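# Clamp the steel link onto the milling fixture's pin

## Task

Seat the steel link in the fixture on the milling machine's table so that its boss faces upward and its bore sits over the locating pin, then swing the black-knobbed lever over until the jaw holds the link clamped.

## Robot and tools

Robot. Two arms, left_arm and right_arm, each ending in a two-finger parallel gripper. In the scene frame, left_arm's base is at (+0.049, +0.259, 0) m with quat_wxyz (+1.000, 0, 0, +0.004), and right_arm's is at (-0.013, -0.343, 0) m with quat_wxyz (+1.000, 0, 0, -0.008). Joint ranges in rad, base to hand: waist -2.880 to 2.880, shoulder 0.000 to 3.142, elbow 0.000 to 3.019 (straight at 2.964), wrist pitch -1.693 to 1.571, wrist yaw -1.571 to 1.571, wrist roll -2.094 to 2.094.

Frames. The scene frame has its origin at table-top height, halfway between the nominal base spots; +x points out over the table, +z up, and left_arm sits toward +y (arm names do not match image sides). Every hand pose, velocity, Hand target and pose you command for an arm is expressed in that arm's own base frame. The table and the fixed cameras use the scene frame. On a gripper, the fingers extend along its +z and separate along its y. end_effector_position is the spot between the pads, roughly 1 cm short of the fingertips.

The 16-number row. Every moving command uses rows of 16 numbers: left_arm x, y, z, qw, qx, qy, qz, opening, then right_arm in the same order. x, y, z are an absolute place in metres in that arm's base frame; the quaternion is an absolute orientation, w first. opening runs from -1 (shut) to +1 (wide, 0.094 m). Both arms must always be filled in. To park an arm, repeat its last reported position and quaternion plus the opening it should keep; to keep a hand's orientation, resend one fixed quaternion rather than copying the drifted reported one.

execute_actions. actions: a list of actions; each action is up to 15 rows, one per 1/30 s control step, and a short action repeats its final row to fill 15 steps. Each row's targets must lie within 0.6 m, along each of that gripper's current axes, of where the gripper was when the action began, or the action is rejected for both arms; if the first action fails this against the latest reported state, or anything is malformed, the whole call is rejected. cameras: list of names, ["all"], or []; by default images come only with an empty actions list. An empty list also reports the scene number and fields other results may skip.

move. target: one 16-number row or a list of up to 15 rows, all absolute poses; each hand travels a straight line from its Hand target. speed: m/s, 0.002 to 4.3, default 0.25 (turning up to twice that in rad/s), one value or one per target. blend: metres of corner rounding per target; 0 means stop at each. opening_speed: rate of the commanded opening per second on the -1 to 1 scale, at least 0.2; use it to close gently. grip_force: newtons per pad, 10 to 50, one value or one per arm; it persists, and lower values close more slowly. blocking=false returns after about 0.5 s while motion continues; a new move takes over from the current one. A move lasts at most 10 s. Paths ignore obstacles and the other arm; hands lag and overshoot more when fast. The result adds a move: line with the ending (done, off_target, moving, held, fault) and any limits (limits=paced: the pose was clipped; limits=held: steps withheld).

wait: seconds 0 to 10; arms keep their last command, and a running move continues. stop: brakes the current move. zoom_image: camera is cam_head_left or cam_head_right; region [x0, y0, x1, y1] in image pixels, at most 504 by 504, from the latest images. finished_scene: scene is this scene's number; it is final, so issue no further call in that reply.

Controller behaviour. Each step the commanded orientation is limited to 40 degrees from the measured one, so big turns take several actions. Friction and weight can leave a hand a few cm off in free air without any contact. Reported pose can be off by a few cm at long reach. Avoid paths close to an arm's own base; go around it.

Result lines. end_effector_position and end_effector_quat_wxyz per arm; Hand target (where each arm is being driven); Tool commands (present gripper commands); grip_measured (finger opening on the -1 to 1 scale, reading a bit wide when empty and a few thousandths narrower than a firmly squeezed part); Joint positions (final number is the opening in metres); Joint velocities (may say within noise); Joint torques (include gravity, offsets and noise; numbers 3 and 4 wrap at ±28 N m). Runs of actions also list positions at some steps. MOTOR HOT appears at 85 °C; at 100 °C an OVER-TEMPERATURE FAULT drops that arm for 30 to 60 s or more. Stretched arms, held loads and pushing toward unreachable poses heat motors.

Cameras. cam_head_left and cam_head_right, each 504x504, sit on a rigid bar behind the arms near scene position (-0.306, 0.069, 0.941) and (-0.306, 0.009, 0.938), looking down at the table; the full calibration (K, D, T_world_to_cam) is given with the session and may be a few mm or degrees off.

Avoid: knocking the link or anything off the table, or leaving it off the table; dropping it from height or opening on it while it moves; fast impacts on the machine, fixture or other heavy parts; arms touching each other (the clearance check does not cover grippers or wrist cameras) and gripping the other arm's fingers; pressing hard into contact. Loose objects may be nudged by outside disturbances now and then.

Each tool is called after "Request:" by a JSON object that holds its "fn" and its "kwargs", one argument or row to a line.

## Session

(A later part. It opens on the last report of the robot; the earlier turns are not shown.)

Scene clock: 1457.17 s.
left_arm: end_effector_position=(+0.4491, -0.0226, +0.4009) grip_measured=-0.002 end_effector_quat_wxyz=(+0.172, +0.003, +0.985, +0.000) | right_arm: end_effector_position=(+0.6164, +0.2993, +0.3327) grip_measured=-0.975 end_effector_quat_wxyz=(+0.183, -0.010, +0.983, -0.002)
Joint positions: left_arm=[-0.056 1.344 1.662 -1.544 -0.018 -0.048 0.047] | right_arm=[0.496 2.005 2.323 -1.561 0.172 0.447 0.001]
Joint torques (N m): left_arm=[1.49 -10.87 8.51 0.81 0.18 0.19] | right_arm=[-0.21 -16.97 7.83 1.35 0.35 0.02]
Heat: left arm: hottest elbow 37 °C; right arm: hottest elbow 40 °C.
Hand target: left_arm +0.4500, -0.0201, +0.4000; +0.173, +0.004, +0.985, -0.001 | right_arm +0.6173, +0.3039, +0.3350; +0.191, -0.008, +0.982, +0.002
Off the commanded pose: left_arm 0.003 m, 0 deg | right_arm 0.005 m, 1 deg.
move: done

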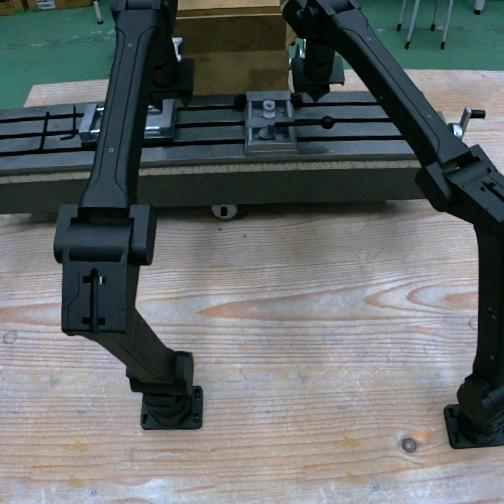

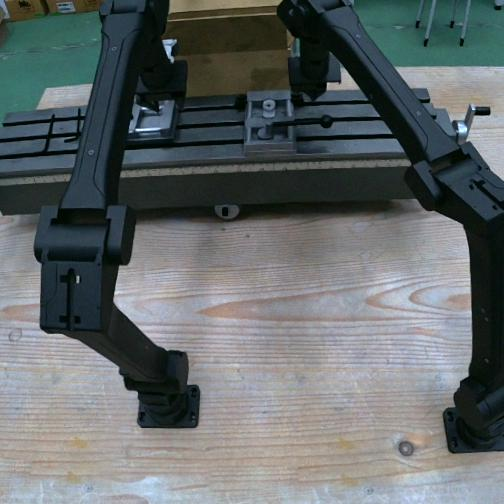

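Request:
{"fn": "move", "kwargs": {
  "target": [
    [0.45, -0.02, 0.40, 0.1736, 0.0039, 0.9848, -0.0007, 0.0, 0.6173, 0.306, 0.275, 0.1908, -0.0078, 0.9816, 0.0015, -1.0]
  ],
  "speed": 0.1,
  "cameras": ["all"]
}}

Request:
{"fn": "zoom_image", "kwargs": {
  "camera": "cam_head_left",
  "region": [295, 80, 335, 130]
}}

Request:
{"fn": "zoom_image", "kwargs": {
  "camera": "cam_head_right",
  "region": [295, 80, 335, 130]
}}

Scene clock: 1519.73 s.
left_arm: end_effector_position=(+0.4491, -0.0226, +0.4009) grip_measured=-0.002 end_effector_quat_wxyz=(+0.172, +0.003, +0.985, +0.000) | right_arm: end_effector_position=(+0.6228, +0.3024, +0.2681) grip_measured=-0.975 end_effector_quat_wxyz=(+0.186, -0.008, +0.983, -0.001)
Joint positions: left_arm=[-0.056 1.344 1.662 -1.544 -0.018 -0.048 0.047] | right_arm=[0.496 1.973 2.098 -1.363 0.173 0.45 0.001]
Joint torques (N m): left_arm=[1.55 -10.87 8.54 0.84 0.16 0.18] | right_arm=[-0.09 -18.08 7.35 0.99 0.34 0.03]
Heat: left arm: hottest elbow 36 °C; right arm: hottest shoulder 41 °C.
Hand target: left_arm +0.4500, -0.0201, +0.4000; +0.173, +0.004, +0.985, -0.001 | right_arm +0.6174, +0.3059, +0.2747; +0.190, -0.008, +0.982, +0.001
Off the commanded pose: left_arm 0.003 m, 0 deg | right_arm 0.010 m, 1 deg.
move: done

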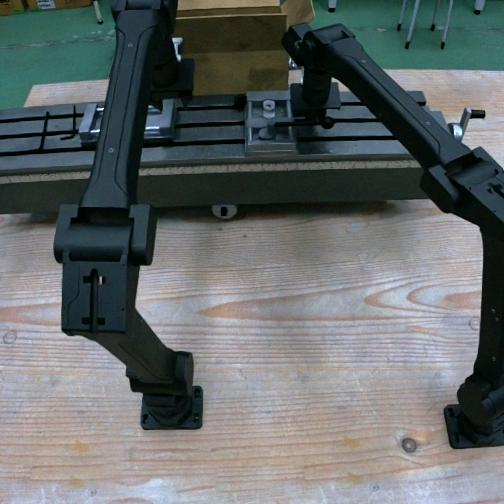

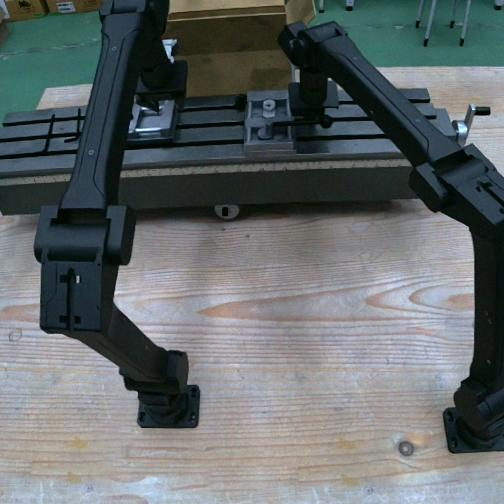

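Scaled by 10.080 from the camera's 504x504 image, which has a finer 720x720 frame.

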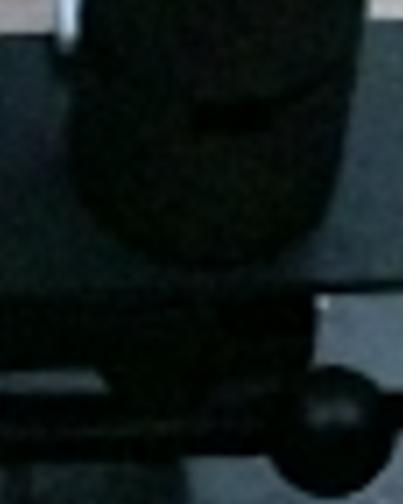

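Scaled by 10.080 from the camera's 504x504 image, which has a finer 720x720 frame.

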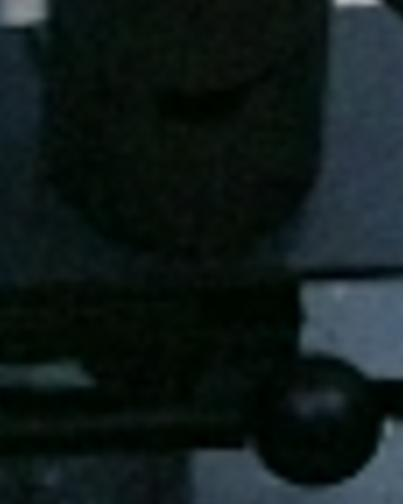

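Request:
{"fn": "move", "kwargs": {
  "target": [
    [0.45, -0.02, 0.40, 0.1736, 0.0039, 0.9848, -0.0007, 0.0, 0.5846, 0.3037, 0.275, 0.1908, -0.0078, 0.9816, 0.0015, -1.0],
    [0.45, -0.02, 0.40, 0.1736, 0.0039, 0.9848, -0.0007, 0.0, 0.5564, 0.3139, 0.275, 0.1908, -0.0078, 0.9816, 0.0015, -1.0]
  ],
  "speed": 0.08,
  "blend": [0.01, 0],
  "cameras": ["all"]
}}

Request:
{"fn": "zoom_image", "kwargs": {
  "camera": "cam_head_left",
  "region": [240, 70, 340, 170]
}}

Request:
{"fn": "zoom_image", "kwargs": {
  "camera": "cam_head_right",
  "region": [240, 70, 340, 170]
}}

Scene clock: 1547.53 s.
left_arm: end_effector_position=(+0.4491, -0.0226, +0.4009) grip_measured=-0.002 end_effector_quat_wxyz=(+0.172, +0.003, +0.985, +0.000) | right_arm: end_effector_position=(+0.5713, +0.3019, +0.2829) grip_measured=-0.976 end_effector_quat_wxyz=(+0.203, -0.002, +0.979, +0.002)
Joint positions: left_arm=[-0.056 1.344 1.662 -1.544 -0.018 -0.048 0.047] | right_arm=[0.541 1.813 1.892 -1.291 0.203 0.5 0.001]
Joint torques (N m): left_arm=[1.49 -10.81 8.51 0.83 0.16 0.18] | right_arm=[1.38 -15.38 6.63 0.43 0 0.17]
Heat: left arm: hottest elbow 36 °C; right arm: hottest shoulder 42 °C.
Hand target: left_arm +0.4500, -0.0201, +0.4000; +0.173, +0.004, +0.985, -0.001 | right_arm +0.5566, +0.3136, +0.2750; +0.191, -0.008, +0.982, +0.001
Off the commanded pose: left_arm 0.003 m, 0 deg | right_arm 0.021 m, 2 deg.
move: off_target (right_arm)

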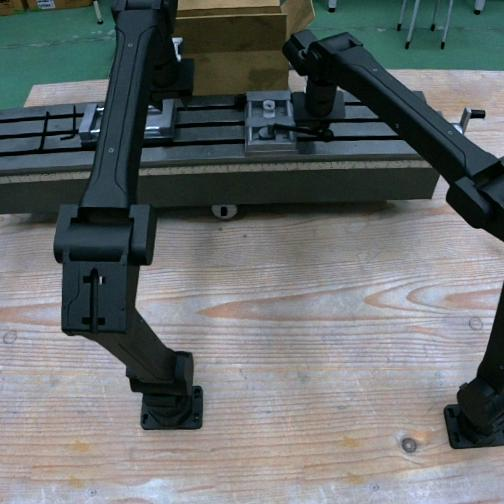

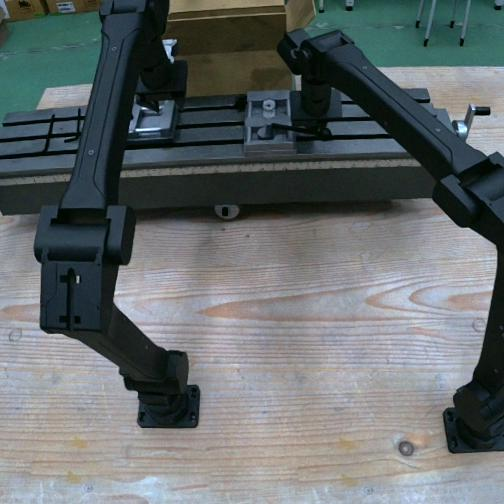

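Scaled by 5.040 from the camera's 504x504 image, which has a finer 720x720 frame.

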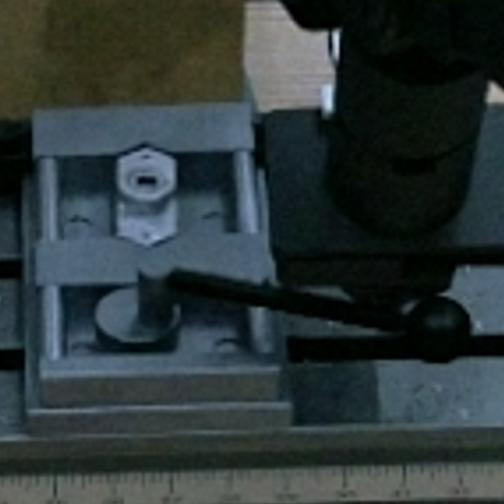

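Scaled by 5.040 from the camera's 504x504 image, which has a finer 720x720 frame.

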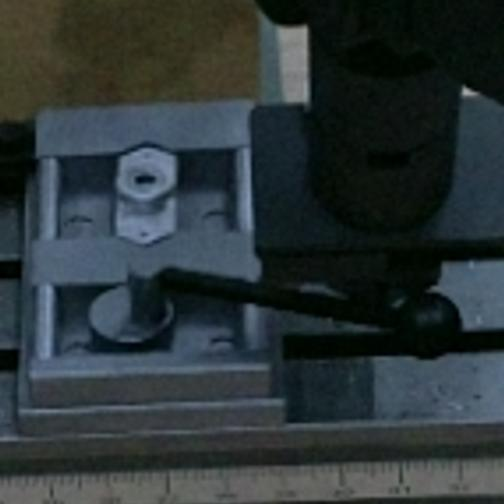

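Request:
{"fn": "move", "kwargs": {
  "target": [
    [0.45, -0.02, 0.40, 0.1736, 0.0039, 0.9848, -0.0007, 0.0, 0.5334, 0.333, 0.262, 0.1908, -0.0078, 0.9816, 0.0015, -1.0]
  ],
  "speed": 0.08,
  "cameras": ["all"]
}}

Request:
{"fn": "zoom_image", "kwargs": {
  "camera": "cam_head_left",
  "region": [240, 70, 340, 170]
}}

Request:
{"fn": "zoom_image", "kwargs": {
  "camera": "cam_head_right",
  "region": [240, 70, 340, 170]
}}

Scene clock: 1557.57 s.
left_arm: end_effector_position=(+0.4491, -0.0226, +0.4009) grip_measured=-0.002 end_effector_quat_wxyz=(+0.172, +0.003, +0.985, +0.000) | right_arm: end_effector_position=(+0.5582, +0.3053, +0.2832) grip_measured=-0.976 end_effector_quat_wxyz=(+0.216, +0.020, +0.976, +0.003)
Joint positions: left_arm=[-0.056 1.344 1.662 -1.544 -0.018 -0.048 0.047] | right_arm=[0.564 1.774 1.832 -1.255 0.23 0.561 0.001]
Joint torques (N m): left_arm=[1.49 -10.87 8.51 0.84 0.16 0.18] | right_arm=[2.9 -13.86 6.11 0.38 -0.48 -0.05]
Heat: left arm: hottest elbow 36 °C; right arm: hottest shoulder 41 °C.
Hand target: left_arm +0.4500, -0.0201, +0.4000; +0.173, +0.004, +0.985, -0.001 | right_arm +0.5336, +0.3314, +0.2627; +0.191, -0.008, +0.982, +0.001
Off the commanded pose: left_arm 0.003 m, 0 deg | right_arm 0.043 m, 4 deg.
move: off_target (right_arm)

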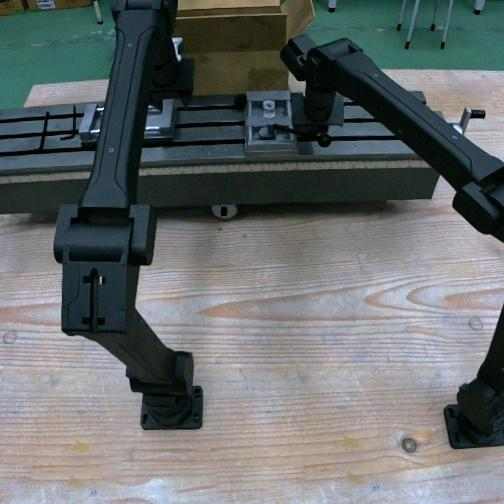

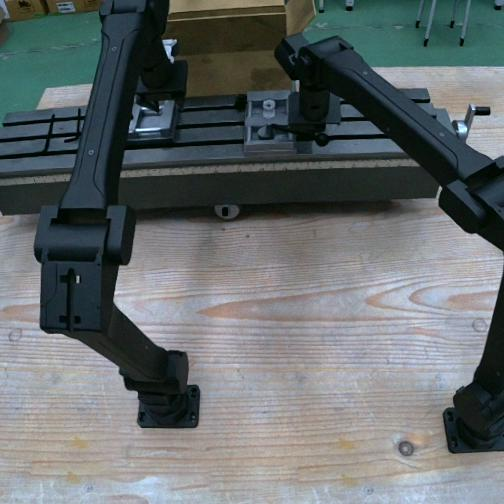

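Scaled by 5.040 from the camera's 504x504 image, which has a finer 720x720 frame.

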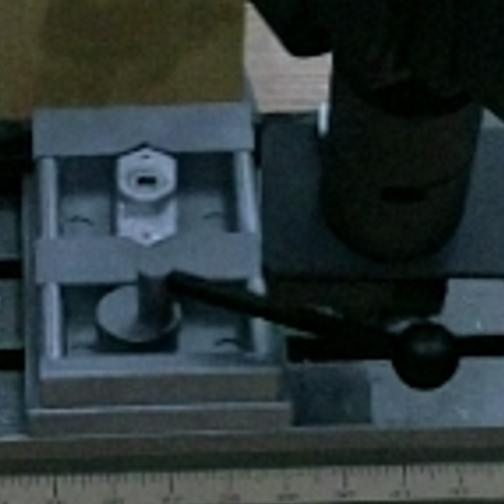

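Scaled by 5.040 from the camera's 504x504 image, which has a finer 720x720 frame.

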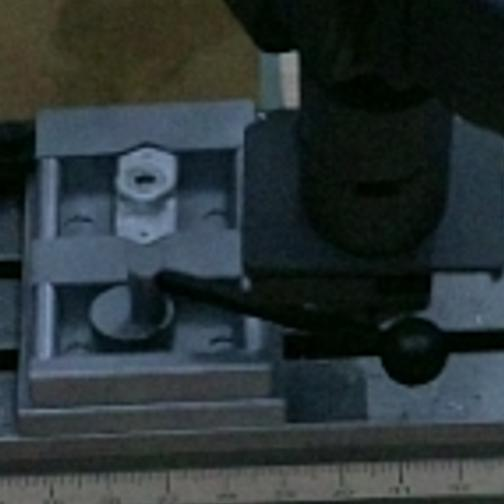

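Request:
{"fn": "move", "kwargs": {
  "target": [
    [0.45, -0.02, 0.40, 0.1736, 0.0039, 0.9848, -0.0007, 0.0, 0.525, 0.328, 0.250, 0.0872, -0.0079, 0.9962, 0.0007, -1.0],
    [0.45, -0.02, 0.40, 0.1736, 0.0039, 0.9848, -0.0007, 0.0, 0.5056, 0.3453, 0.245, 0.0872, -0.0079, 0.9962, 0.0007, -1.0]
  ],
  "speed": 0.08,
  "blend": [0.01, 0],
  "cameras": ["all"]
}}

Request:
{"fn": "zoom_image", "kwargs": {
  "camera": "cam_head_left",
  "region": [240, 70, 340, 170]
}}

Request:
{"fn": "zoom_image", "kwargs": {
  "camera": "cam_head_right",
  "region": [240, 70, 340, 170]
}}

Scene clock: 1602.37 s.
left_arm: end_effector_position=(+0.4491, -0.0226, +0.4009) grip_measured=-0.002 end_effector_quat_wxyz=(+0.172, +0.003, +0.985, +0.000) | right_arm: end_effector_position=(+0.5297, +0.3146, +0.2754) grip_measured=-0.976 end_effector_quat_wxyz=(+0.123, +0.018, +0.992, +0.009)
Joint positions: left_arm=[-0.056 1.344 1.662 -1.544 -0.018 -0.048 0.047] | right_arm=[0.57 1.824 1.92 -1.45 0.12 0.594 0.001]
Joint torques (N m): left_arm=[1.61 -10.87 8.51 0.8 0.16 0.19] | right_arm=[3.08 -12.69 6.31 0.01 -0.65 0.04]
Heat: left arm: hottest elbow 36 °C; right arm: hottest shoulder 37 °C.
Hand target: left_arm +0.4500, -0.0201, +0.4000; +0.173, +0.004, +0.985, -0.001 | right_arm +0.5051, +0.3432, +0.2462; +0.088, -0.008, +0.996, +0.000
Off the commanded pose: left_arm 0.003 m, 0 deg | right_arm 0.050 m, 5 deg.
move: off_target (right_arm)

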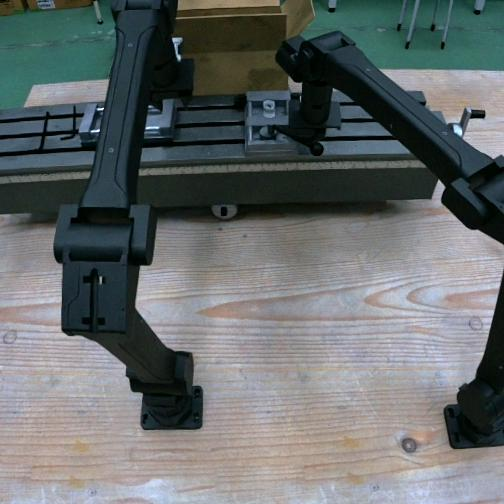

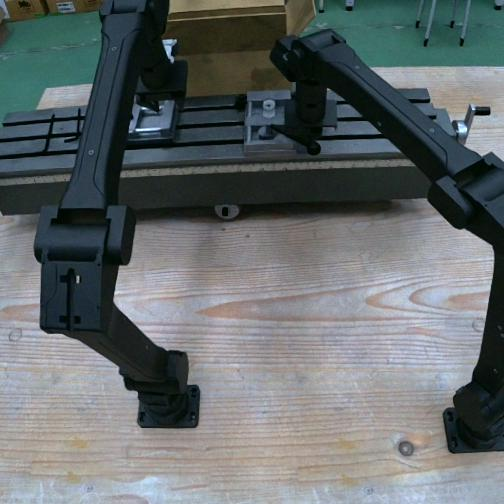

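Scaled by 5.040 from the camera's 504x504 image, which has a finer 720x720 frame.

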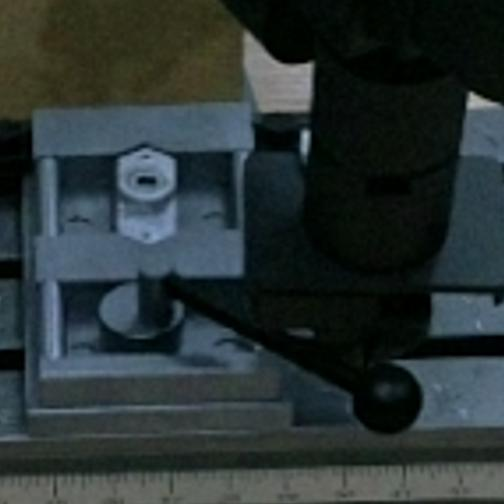

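Scaled by 5.040 from the camera's 504x504 image, which has a finer 720x720 frame.

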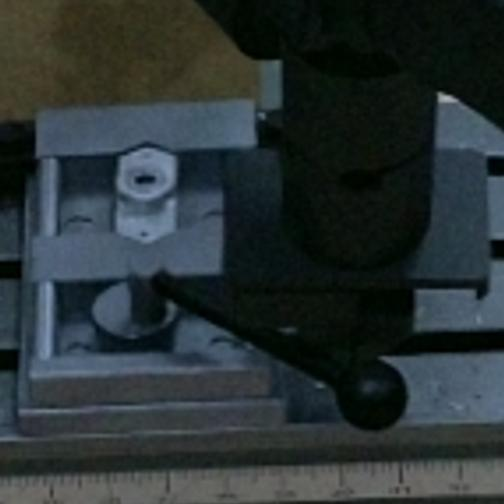

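Request:
{"fn": "move", "kwargs": {
  "target": [
    [0.45, -0.02, 0.40, 0.1736, 0.0039, 0.9848, -0.0007, 0.0, 0.497, 0.365, 0.245, 0.0872, -0.0079, 0.9962, 0.0007, -1.0],
    [0.45, -0.02, 0.40, 0.1736, 0.0039, 0.9848, -0.0007, 0.0, 0.496, 0.39, 0.245, 0.0872, -0.0079, 0.9962, 0.0007, -1.0]
  ],
  "speed": 0.08,
  "blend": [0.01, 0],
  "cameras": ["all"]
}}

Request:
{"fn": "zoom_image", "kwargs": {
  "camera": "cam_head_left",
  "region": [240, 70, 340, 170]
}}

Request:
{"fn": "zoom_image", "kwargs": {
  "camera": "cam_head_right",
  "region": [240, 70, 340, 170]
}}

Scene clock: 1618.63 s.
left_arm: end_effector_position=(+0.4491, -0.0226, +0.4009) grip_measured=-0.002 end_effector_quat_wxyz=(+0.172, +0.003, +0.985, +0.000) | right_arm: end_effector_position=(+0.5043, +0.3491, +0.2740) grip_measured=-0.976 end_effector_quat_wxyz=(+0.109, +0.010, +0.994, -0.001)
Joint positions: left_arm=[-0.056 1.344 1.662 -1.544 -0.018 -0.048 0.047] | right_arm=[0.644 1.848 1.954 -1.505 0.134 0.652 0.001]
Joint torques (N m): left_arm=[1.61 -10.93 8.5 0.83 0.16 0.18] | right_arm=[2.73 -10.81 9.4 0.72 -0.85 0.17]
Heat: left arm: hottest elbow 36 °C; right arm: hottest shoulder 37 °C.
Hand target: left_arm +0.4500, -0.0201, +0.4000; +0.173, +0.004, +0.985, -0.001 | right_arm +0.4933, +0.3875, +0.2452; +0.088, -0.008, +0.996, +0.000
Off the commanded pose: left_arm 0.003 m, 0 deg | right_arm 0.051 m, 3 deg.
move: off_target (right_arm)

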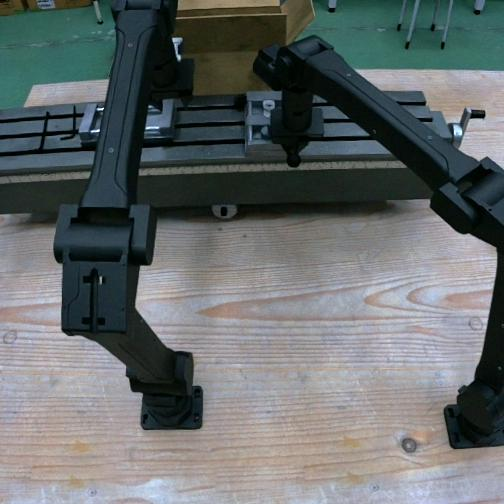

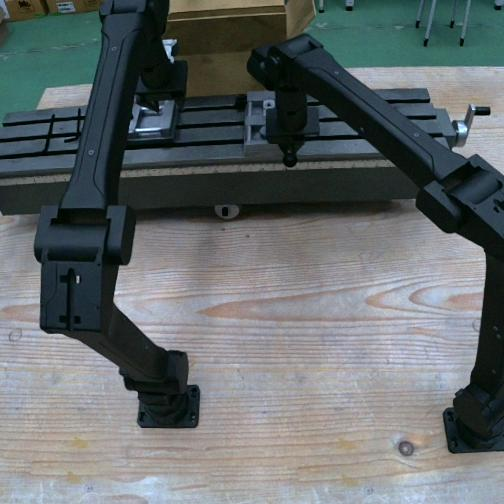

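Scaled by 5.040 from the camera's 504x504 image, which has a finer 720x720 frame.

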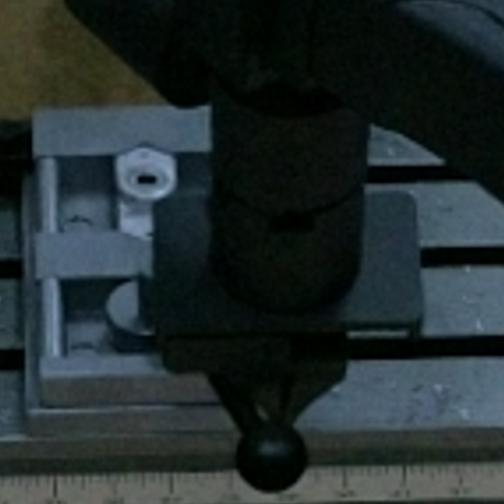

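Scaled by 5.040 from the camera's 504x504 image, which has a finer 720x720 frame.

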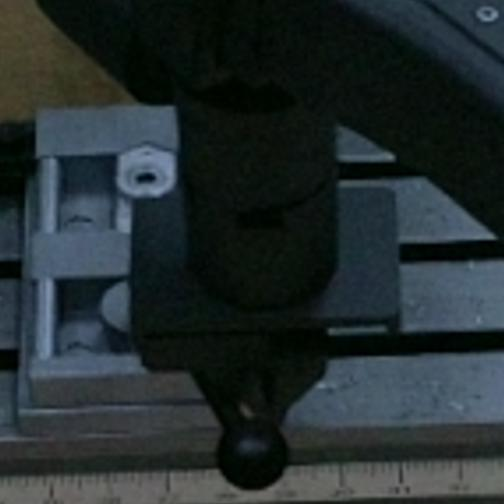

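Request:
{"fn": "move", "kwargs": {
  "target": [
    [0.45, -0.02, 0.40, 0.1736, 0.0039, 0.9848, -0.0007, 0.0, 0.500, 0.415, 0.245, 0.0872, -0.0079, 0.9962, 0.0007, -1.0]
  ],
  "speed": 0.08,
  "cameras": ["all"]
}}

Request:
{"fn": "zoom_image", "kwargs": {
  "camera": "cam_head_left",
  "region": [240, 70, 340, 170]
}}

Request:
{"fn": "zoom_image", "kwargs": {
  "camera": "cam_head_right",
  "region": [240, 70, 340, 170]
}}

Scene clock: 1631.97 s.
left_arm: end_effector_position=(+0.4491, -0.0226, +0.4009) grip_measured=-0.002 end_effector_quat_wxyz=(+0.172, +0.003, +0.985, +0.000) | right_arm: end_effector_position=(+0.5035, +0.3706, +0.2720) grip_measured=-0.976 end_effector_quat_wxyz=(+0.099, +0.003, +0.995, -0.008)
Joint positions: left_arm=[-0.056 1.344 1.662 -1.544 -0.018 -0.048 0.047] | right_arm=[0.673 1.905 2.035 -1.555 0.136 0.669 0.001]
Joint torques (N m): left_arm=[1.49 -10.81 8.51 0.8 0.16 0.18] | right_arm=[2.9 -10.87 10.3 1.32 -0.86 0.3]
Heat: left arm: hottest elbow 36 °C; right arm: hottest elbow 37 °C.
Hand target: left_arm +0.4500, -0.0201, +0.4000; +0.173, +0.004, +0.985, -0.001 | right_arm +0.4967, +0.4124, +0.2449; +0.087, -0.008, +0.996, +0.001
Off the commanded pose: left_arm 0.003 m, 0 deg | right_arm 0.052 m, 2 deg.
move: off_target (right_arm)

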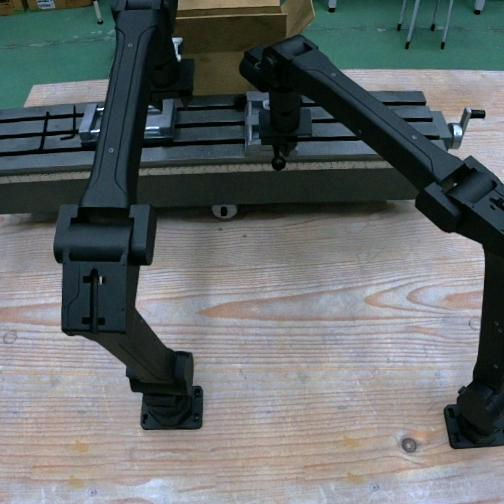

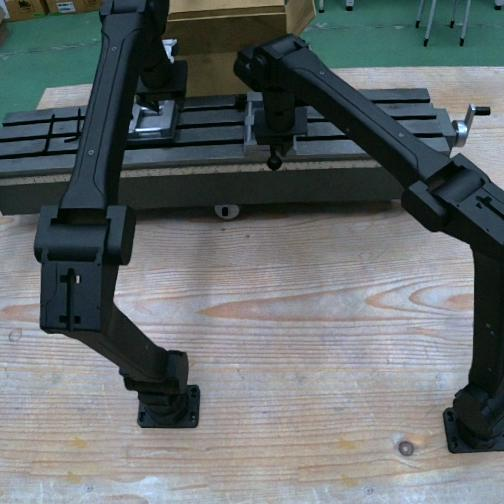

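Scaled by 5.040 from the camera's 504x504 image, which has a finer 720x720 frame.

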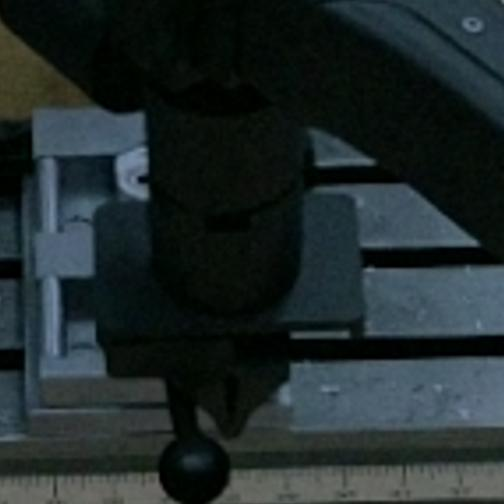

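Scaled by 5.040 from the camera's 504x504 image, which has a finer 720x720 frame.

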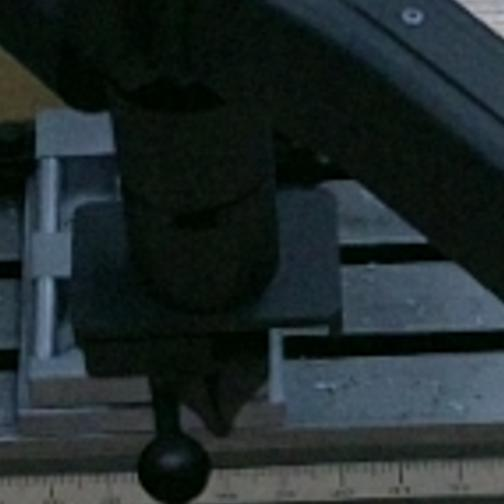

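Request:
{"fn": "move", "kwargs": {
  "target": [
    [0.45, -0.02, 0.40, 0.1736, 0.0039, 0.9848, -0.0007, 0.0, 0.502, 0.435, 0.245, 0.0872, -0.0079, 0.9962, 0.0007, -1.0]
  ],
  "speed": 0.08,
  "cameras": ["all"]
}}

Request:
{"fn": "zoom_image", "kwargs": {
  "camera": "cam_head_left",
  "region": [240, 70, 340, 170]
}}

Scene clock: 1658.60 s.
left_arm: end_effector_position=(+0.4491, -0.0226, +0.4009) grip_measured=-0.002 end_effector_quat_wxyz=(+0.172, +0.003, +0.985, +0.000) | right_arm: end_effector_position=(+0.5044, +0.3705, +0.2718) grip_measured=-0.977 end_effector_quat_wxyz=(+0.088, +0.003, +0.996, -0.020)
Joint positions: left_arm=[-0.056 1.344 1.662 -1.544 -0.018 -0.048 0.047] | right_arm=[0.673 1.935 2.083 -1.607 0.141 0.672 0.001]
Joint torques (N m): left_arm=[1.55 -10.87 8.5 0.83 0.17 0.18] | right_arm=[4.54 -10.52 11.17 2.11 -1.02 0.5]
Heat: left arm: hottest elbow 36 °C; right arm: hottest elbow 40 °C.
Hand target: left_arm +0.4500, -0.0201, +0.4000; +0.173, +0.004, +0.985, -0.001 | right_arm +0.4957, +0.4302, +0.2450; +0.087, -0.009, +0.996, +0.001
Off the commanded pose: left_arm 0.003 m, 0 deg | right_arm 0.070 m, 3 deg.
move: off_target (right_arm)

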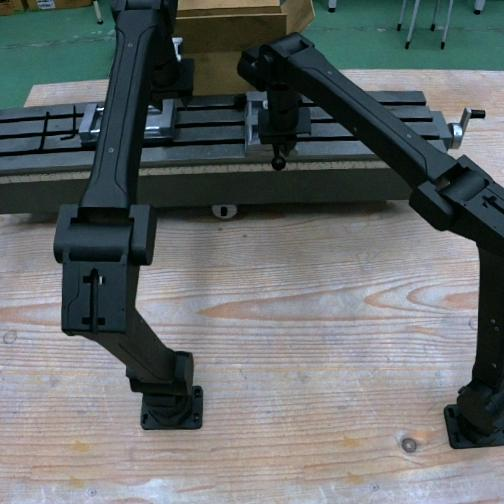

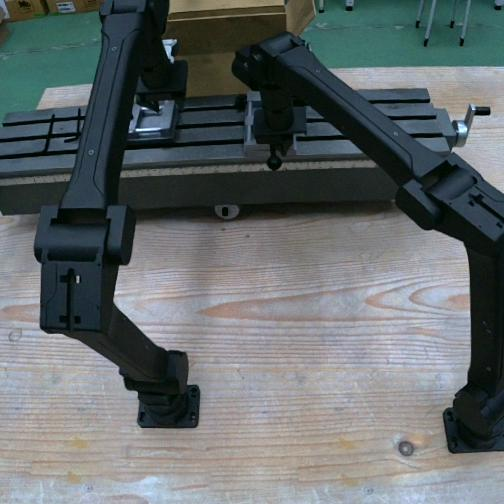

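Scaled by 5.040 from the camera's 504x504 image, which has a finer 720x720 frame.

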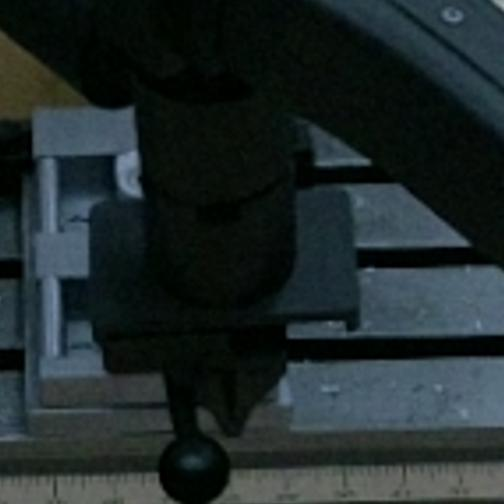

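Request:
{"fn": "move", "kwargs": {
  "target": [
    [0.45, -0.02, 0.40, 0.1736, 0.0039, 0.9848, -0.0007, 0.0, 0.510, 0.33, 0.275, 0.0872, -0.0079, 0.9962, 0.0007, -1.0],
    [0.45, -0.02, 0.40, 0.1736, 0.0039, 0.9848, -0.0007, 0.0, 0.50, 0.30, 0.40, 0.1736, -0.0079, 0.9848, 0.0007, -1.0],
    [0.45, -0.02, 0.40, 0.1736, 0.0039, 0.9848, -0.0007, 0.0, 0.50, 0.10, 0.40, 0.1736, -0.0079, 0.9848, 0.0007, -1.0]
  ],
  "speed": 0.15,
  "blend": [0.01, 0.02, 0],
  "cameras": ["all"]
}}

Request:
{"fn": "zoom_image", "kwargs": {
  "camera": "cam_head_left",
  "region": [240, 80, 310, 170]
}}

Request:
{"fn": "zoom_image", "kwargs": {
  "camera": "cam_head_right",
  "region": [240, 80, 310, 170]
}}

Request:
{"fn": "zoom_image", "kwargs": {
  "camera": "cam_head_left",
  "region": [250, 90, 290, 130]
}}

Scene clock: 1682.73 s.
left_arm: end_effector_position=(+0.4491, -0.0226, +0.4009) grip_measured=-0.002 end_effector_quat_wxyz=(+0.172, +0.003, +0.985, +0.000) | right_arm: end_effector_position=(+0.5001, +0.1018, +0.3934) grip_measured=-0.977 end_effector_quat_wxyz=(+0.162, -0.006, +0.987, -0.003)
Joint positions: left_arm=[-0.056 1.344 1.662 -1.544 -0.018 -0.048 0.047] | right_arm=[0.228 1.516 1.825 -1.562 0.076 0.204 0.001]
Joint torques (N m): left_arm=[1.49 -10.87 8.51 0.81 0.17 0.18] | right_arm=[-0.56 -11.58 7.68 1.25 -0.11 -0.18]
Heat: left arm: hottest elbow 36 °C; right arm: hottest elbow 41 °C.
Hand target: left_arm +0.4500, -0.0201, +0.4000; +0.173, +0.004, +0.985, -0.001 | right_arm +0.5000, +0.1001, +0.3999; +0.173, -0.008, +0.985, +0.001
Off the commanded pose: left_arm 0.003 m, 0 deg | right_arm 0.007 m, 1 deg.
move: done

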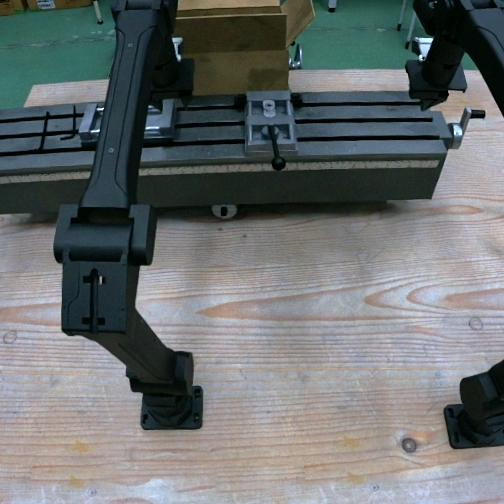

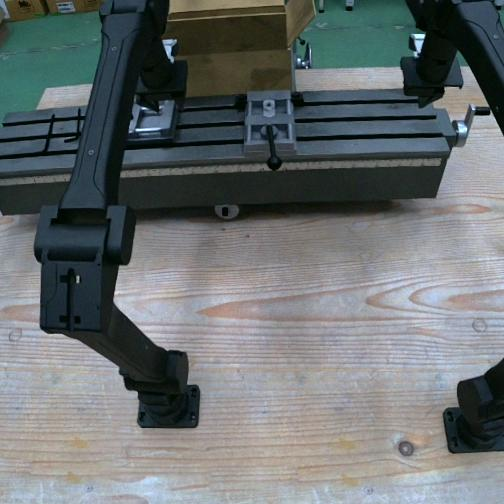

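Scaled by 5.600 from the camera's 504x504 image, which has a finer 720x720 frame.

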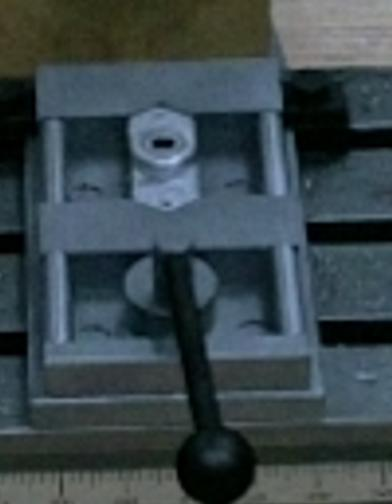

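Scaled by 5.600 from the camera's 504x504 image, which has a finer 720x720 frame.

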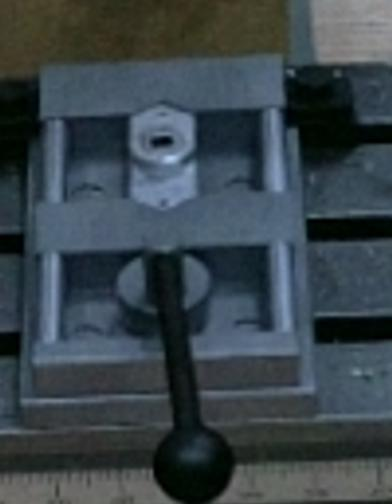

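Scaled by 12.600 from the camera's 504x504 image, which has a finer 720x720 frame.

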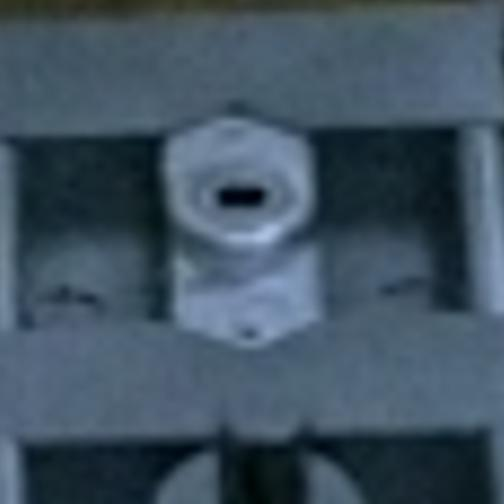

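Request:
{"fn": "move", "kwargs": {
  "target": [
    [0.35, 0.06, 0.40, 0.1736, 0.0039, 0.9848, -0.0007, 0.0, 0.5019, 0.30, 0.40, 0.1305, -0.0079, 0.9914, 0.0007, -1.0],
    [0.35, 0.06, 0.40, 0.1736, 0.0039, 0.9848, -0.0007, 0.0, 0.5019, 0.416, 0.40, 0.0872, -0.0079, 0.9962, 0.0007, -1.0],
    [0.35, 0.06, 0.40, 0.1736, 0.0039, 0.9848, -0.0007, 0.0, 0.5019, 0.418, 0.275, 0.0872, -0.0079, 0.9962, 0.0007, -1.0]
  ],
  "speed": 0.2,
  "blend": [0.03, 0.01, 0],
  "cameras": ["all"]
}}

Request:
{"fn": "zoom_image", "kwargs": {
  "camera": "cam_head_left",
  "region": [230, 80, 330, 180]
}}

Request:
{"fn": "zoom_image", "kwargs": {
  "camera": "cam_head_right",
  "region": [230, 80, 330, 180]
}}

Scene clock: 1846.50 s.
left_arm: end_effector_position=(+0.3545, +0.0578, +0.4013) grip_measured=-0.002 end_effector_quat_wxyz=(+0.178, +0.004, +0.984, +0.001) | right_arm: end_effector_position=(+0.5009, +0.4154, +0.2694) grip_measured=-0.977 end_effector_quat_wxyz=(+0.081, -0.012, +0.997, -0.008)
Joint positions: left_arm=[0.196 1.114 1.471 -1.576 0.069 0.192 0.047] | right_arm=[0.724 2.021 2.212 -1.65 0.117 0.693 0.001]
Joint torques (N m): left_arm=[1.61 -7.24 8.35 0.23 0.27 0.17] | right_arm=[-0.62 -17.73 7.92 0.91 -0.01 0.06]
Heat: left arm: hottest elbow 36 °C; right arm: hottest elbow 38 °C.
Hand target: left_arm +0.3501, +0.0599, +0.4000; +0.174, +0.004, +0.985, -0.001 | right_arm +0.5018, +0.4180, +0.2752; +0.087, -0.008, +0.996, +0.001
Off the commanded pose: left_arm 0.005 m, 1 deg | right_arm 0.006 m, 1 deg.
move: done

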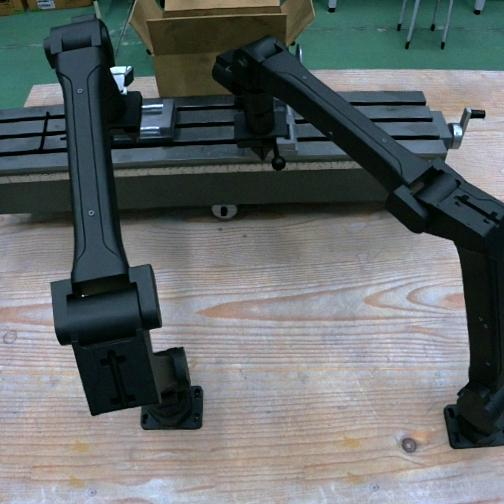

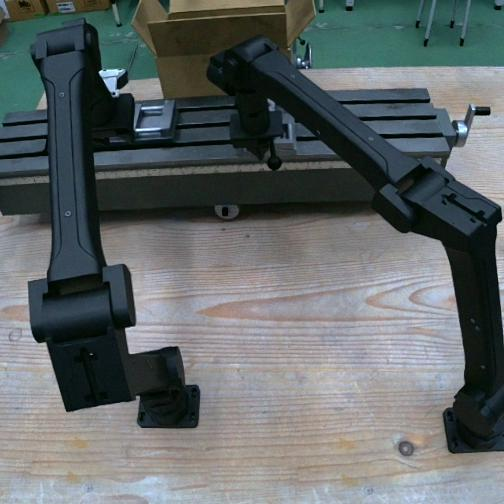

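Scaled by 5.040 from the camera's 504x504 image, which has a finer 720x720 frame.

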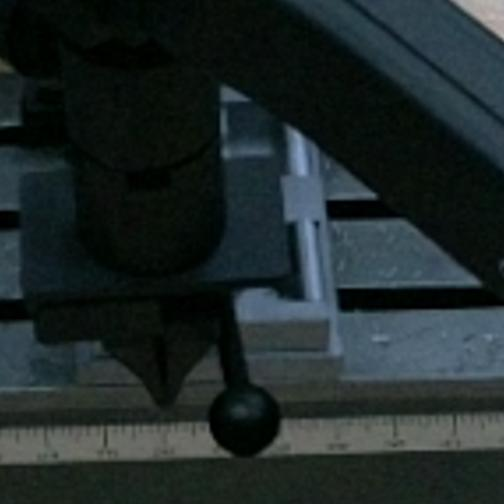

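Scaled by 5.040 from the camera's 504x504 image, which has a finer 720x720 frame.

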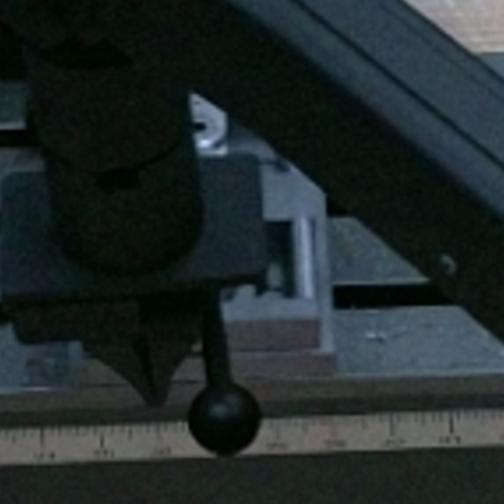

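Request:
{"fn": "move", "kwargs": {
  "target": [
    [0.35, 0.06, 0.40, 0.1736, 0.0039, 0.9848, -0.0007, 0.0, 0.5023, 0.375, 0.26, 0.0872, -0.0079, 0.9962, 0.0007, -1.0],
    [0.35, 0.06, 0.40, 0.1736, 0.0039, 0.9848, -0.0007, 0.0, 0.512, 0.338, 0.26, 0.0872, -0.0079, 0.9962, 0.0007, -1.0],
    [0.35, 0.06, 0.40, 0.1736, 0.0039, 0.9848, -0.0007, 0.0, 0.535, 0.310, 0.26, 0.0872, -0.0079, 0.9962, 0.0007, -1.0],
    [0.35, 0.06, 0.40, 0.1736, 0.0039, 0.9848, -0.0007, 0.0, 0.565, 0.295, 0.26, 0.0872, -0.0079, 0.9962, 0.0007, -1.0],
    [0.35, 0.06, 0.40, 0.1736, 0.0039, 0.9848, -0.0007, 0.0, 0.600, 0.293, 0.26, 0.0872, -0.0079, 0.9962, 0.0007, -1.0],
    [0.35, 0.06, 0.40, 0.1736, 0.0039, 0.9848, -0.0007, 0.0, 0.628, 0.298, 0.26, 0.0872, -0.0079, 0.9962, 0.0007, -1.0]
  ],
  "speed": 0.08,
  "blend": [0.01, 0.01, 0.01, 0.01, 0.01, 0],
  "cameras": ["all"]
}}

Request:
{"fn": "zoom_image", "kwargs": {
  "camera": "cam_head_left",
  "region": [230, 80, 330, 180]
}}

Request:
{"fn": "zoom_image", "kwargs": {
  "camera": "cam_head_right",
  "region": [230, 80, 330, 180]
}}

Scene clock: 1867.43 s.
left_arm: end_effector_position=(+0.3545, +0.0578, +0.4013) grip_measured=-0.002 end_effector_quat_wxyz=(+0.178, +0.004, +0.984, +0.001) | right_arm: end_effector_position=(+0.5087, +0.3366, +0.2655) grip_measured=-0.977 end_effector_quat_wxyz=(+0.023, -0.074, +0.997, -0.002)
Joint positions: left_arm=[0.196 1.114 1.471 -1.576 0.069 0.192 0.047] | right_arm=[0.593 1.942 2.085 -1.676 0.025 0.444 0.001]
Joint torques (N m): left_arm=[1.73 -7.24 8.38 0.23 0.26 0.18] | right_arm=[-9.7 -8.76 17.51 3.44 2.63 -0.09]
Heat: left arm: hottest elbow 37 °C; right arm: hottest elbow 39 °C.
Hand target: left_arm +0.3501, +0.0599, +0.4000; +0.174, +0.004, +0.985, -0.001 | right_arm +0.6062, +0.2836, +0.2605; +0.089, -0.006, +0.996, -0.003
Off the commanded pose: left_arm 0.005 m, 1 deg | right_arm 0.126 m, 11 deg.
move: off_target (right_arm)

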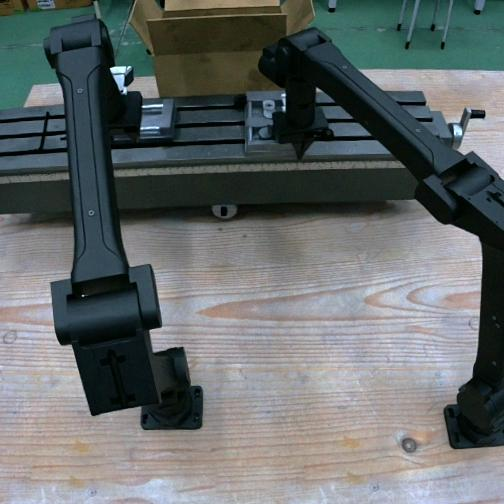

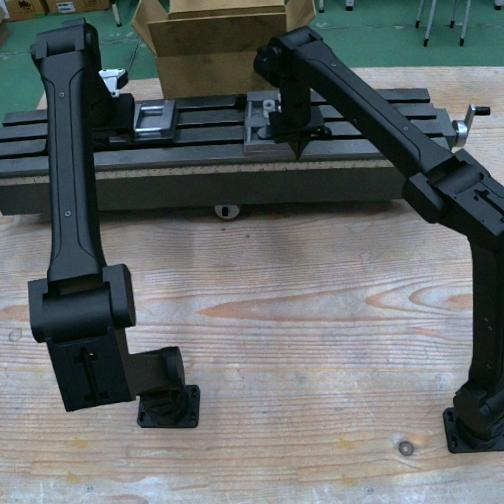

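Scaled by 5.040 from the camera's 504x504 image, which has a finer 720x720 frame.

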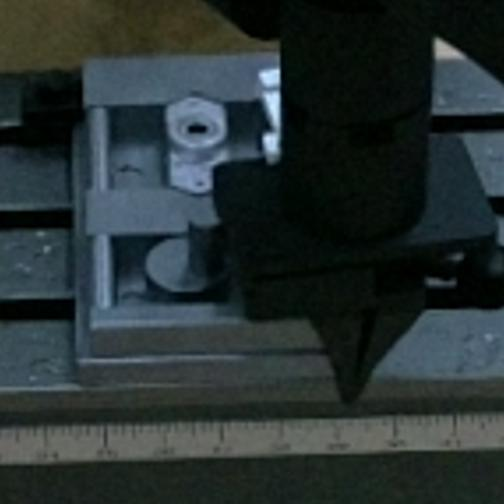

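Scaled by 5.040 from the camera's 504x504 image, which has a finer 720x720 frame.

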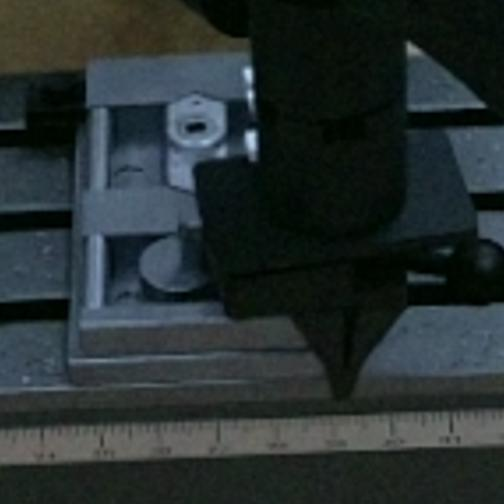

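Request:
{"fn": "move", "kwargs": {
  "target": [
    [0.35, 0.06, 0.40, 0.1736, 0.0039, 0.9848, -0.0007, 0.0, 0.485, 0.345, 0.275, 0.0872, -0.0079, 0.9962, 0.0007, -1.0],
    [0.35, 0.06, 0.40, 0.1736, 0.0039, 0.9848, -0.0007, 0.0, 0.475, 0.33, 0.40, 0.1305, -0.0079, 0.9914, 0.0007, -1.0]
  ],
  "speed": 0.1,
  "cameras": ["all"]
}}

Request:
{"fn": "zoom_image", "kwargs": {
  "camera": "cam_head_left",
  "region": [240, 80, 340, 180]
}}

Scene clock: 1883.13 s.
left_arm: end_effector_position=(+0.3545, +0.0578, +0.4013) grip_measured=-0.002 end_effector_quat_wxyz=(+0.178, +0.004, +0.984, +0.001) | right_arm: end_effector_position=(+0.4748, +0.3252, +0.3740) grip_measured=-0.977 end_effector_quat_wxyz=(+0.135, -0.007, +0.991, +0.005)
Joint positions: left_arm=[0.196 1.114 1.471 -1.576 0.069 0.192 0.047] | right_arm=[0.647 1.756 2.085 -1.674 0.152 0.616 0.001]
Joint torques (N m): left_arm=[1.79 -7.36 8.39 0.24 0.28 0.18] | right_arm=[0.03 -14.39 11.29 0.39 0.38 -0.11]
Heat: left arm: hottest elbow 37 °C; right arm: hottest elbow 43 °C.
Hand target: left_arm +0.3501, +0.0599, +0.4000; +0.174, +0.004, +0.985, -0.001 | right_arm +0.4740, +0.3291, +0.3992; +0.157, -0.010, +0.987, +0.019
Off the commanded pose: left_arm 0.005 m, 1 deg | right_arm 0.026 m, 1 deg.
joint sent to its limit (right arm) — joint 4 (wrist pitch), lower limit. The joint targets are off in orientation, not in position.
move: off_target (right_arm)

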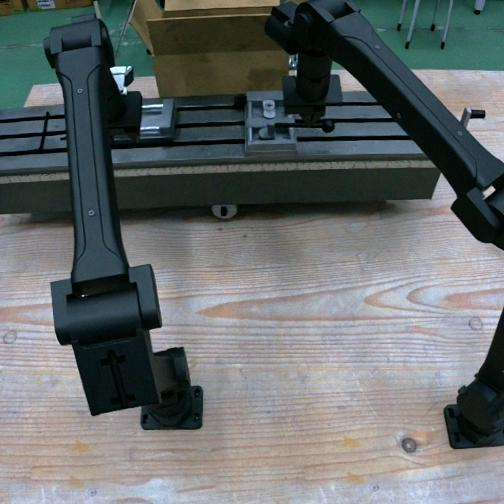

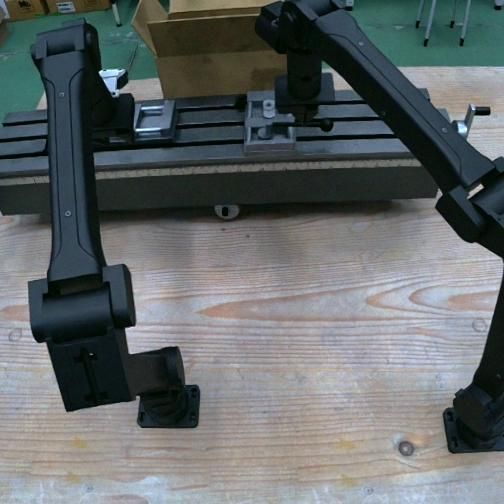

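Scaled by 5.040 from the camera's 504x504 image, which has a finer 720x720 frame.

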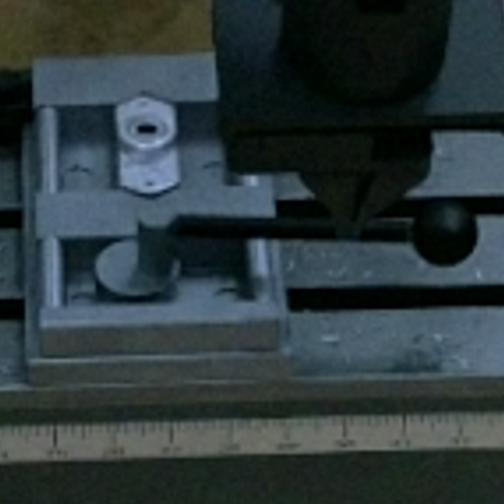

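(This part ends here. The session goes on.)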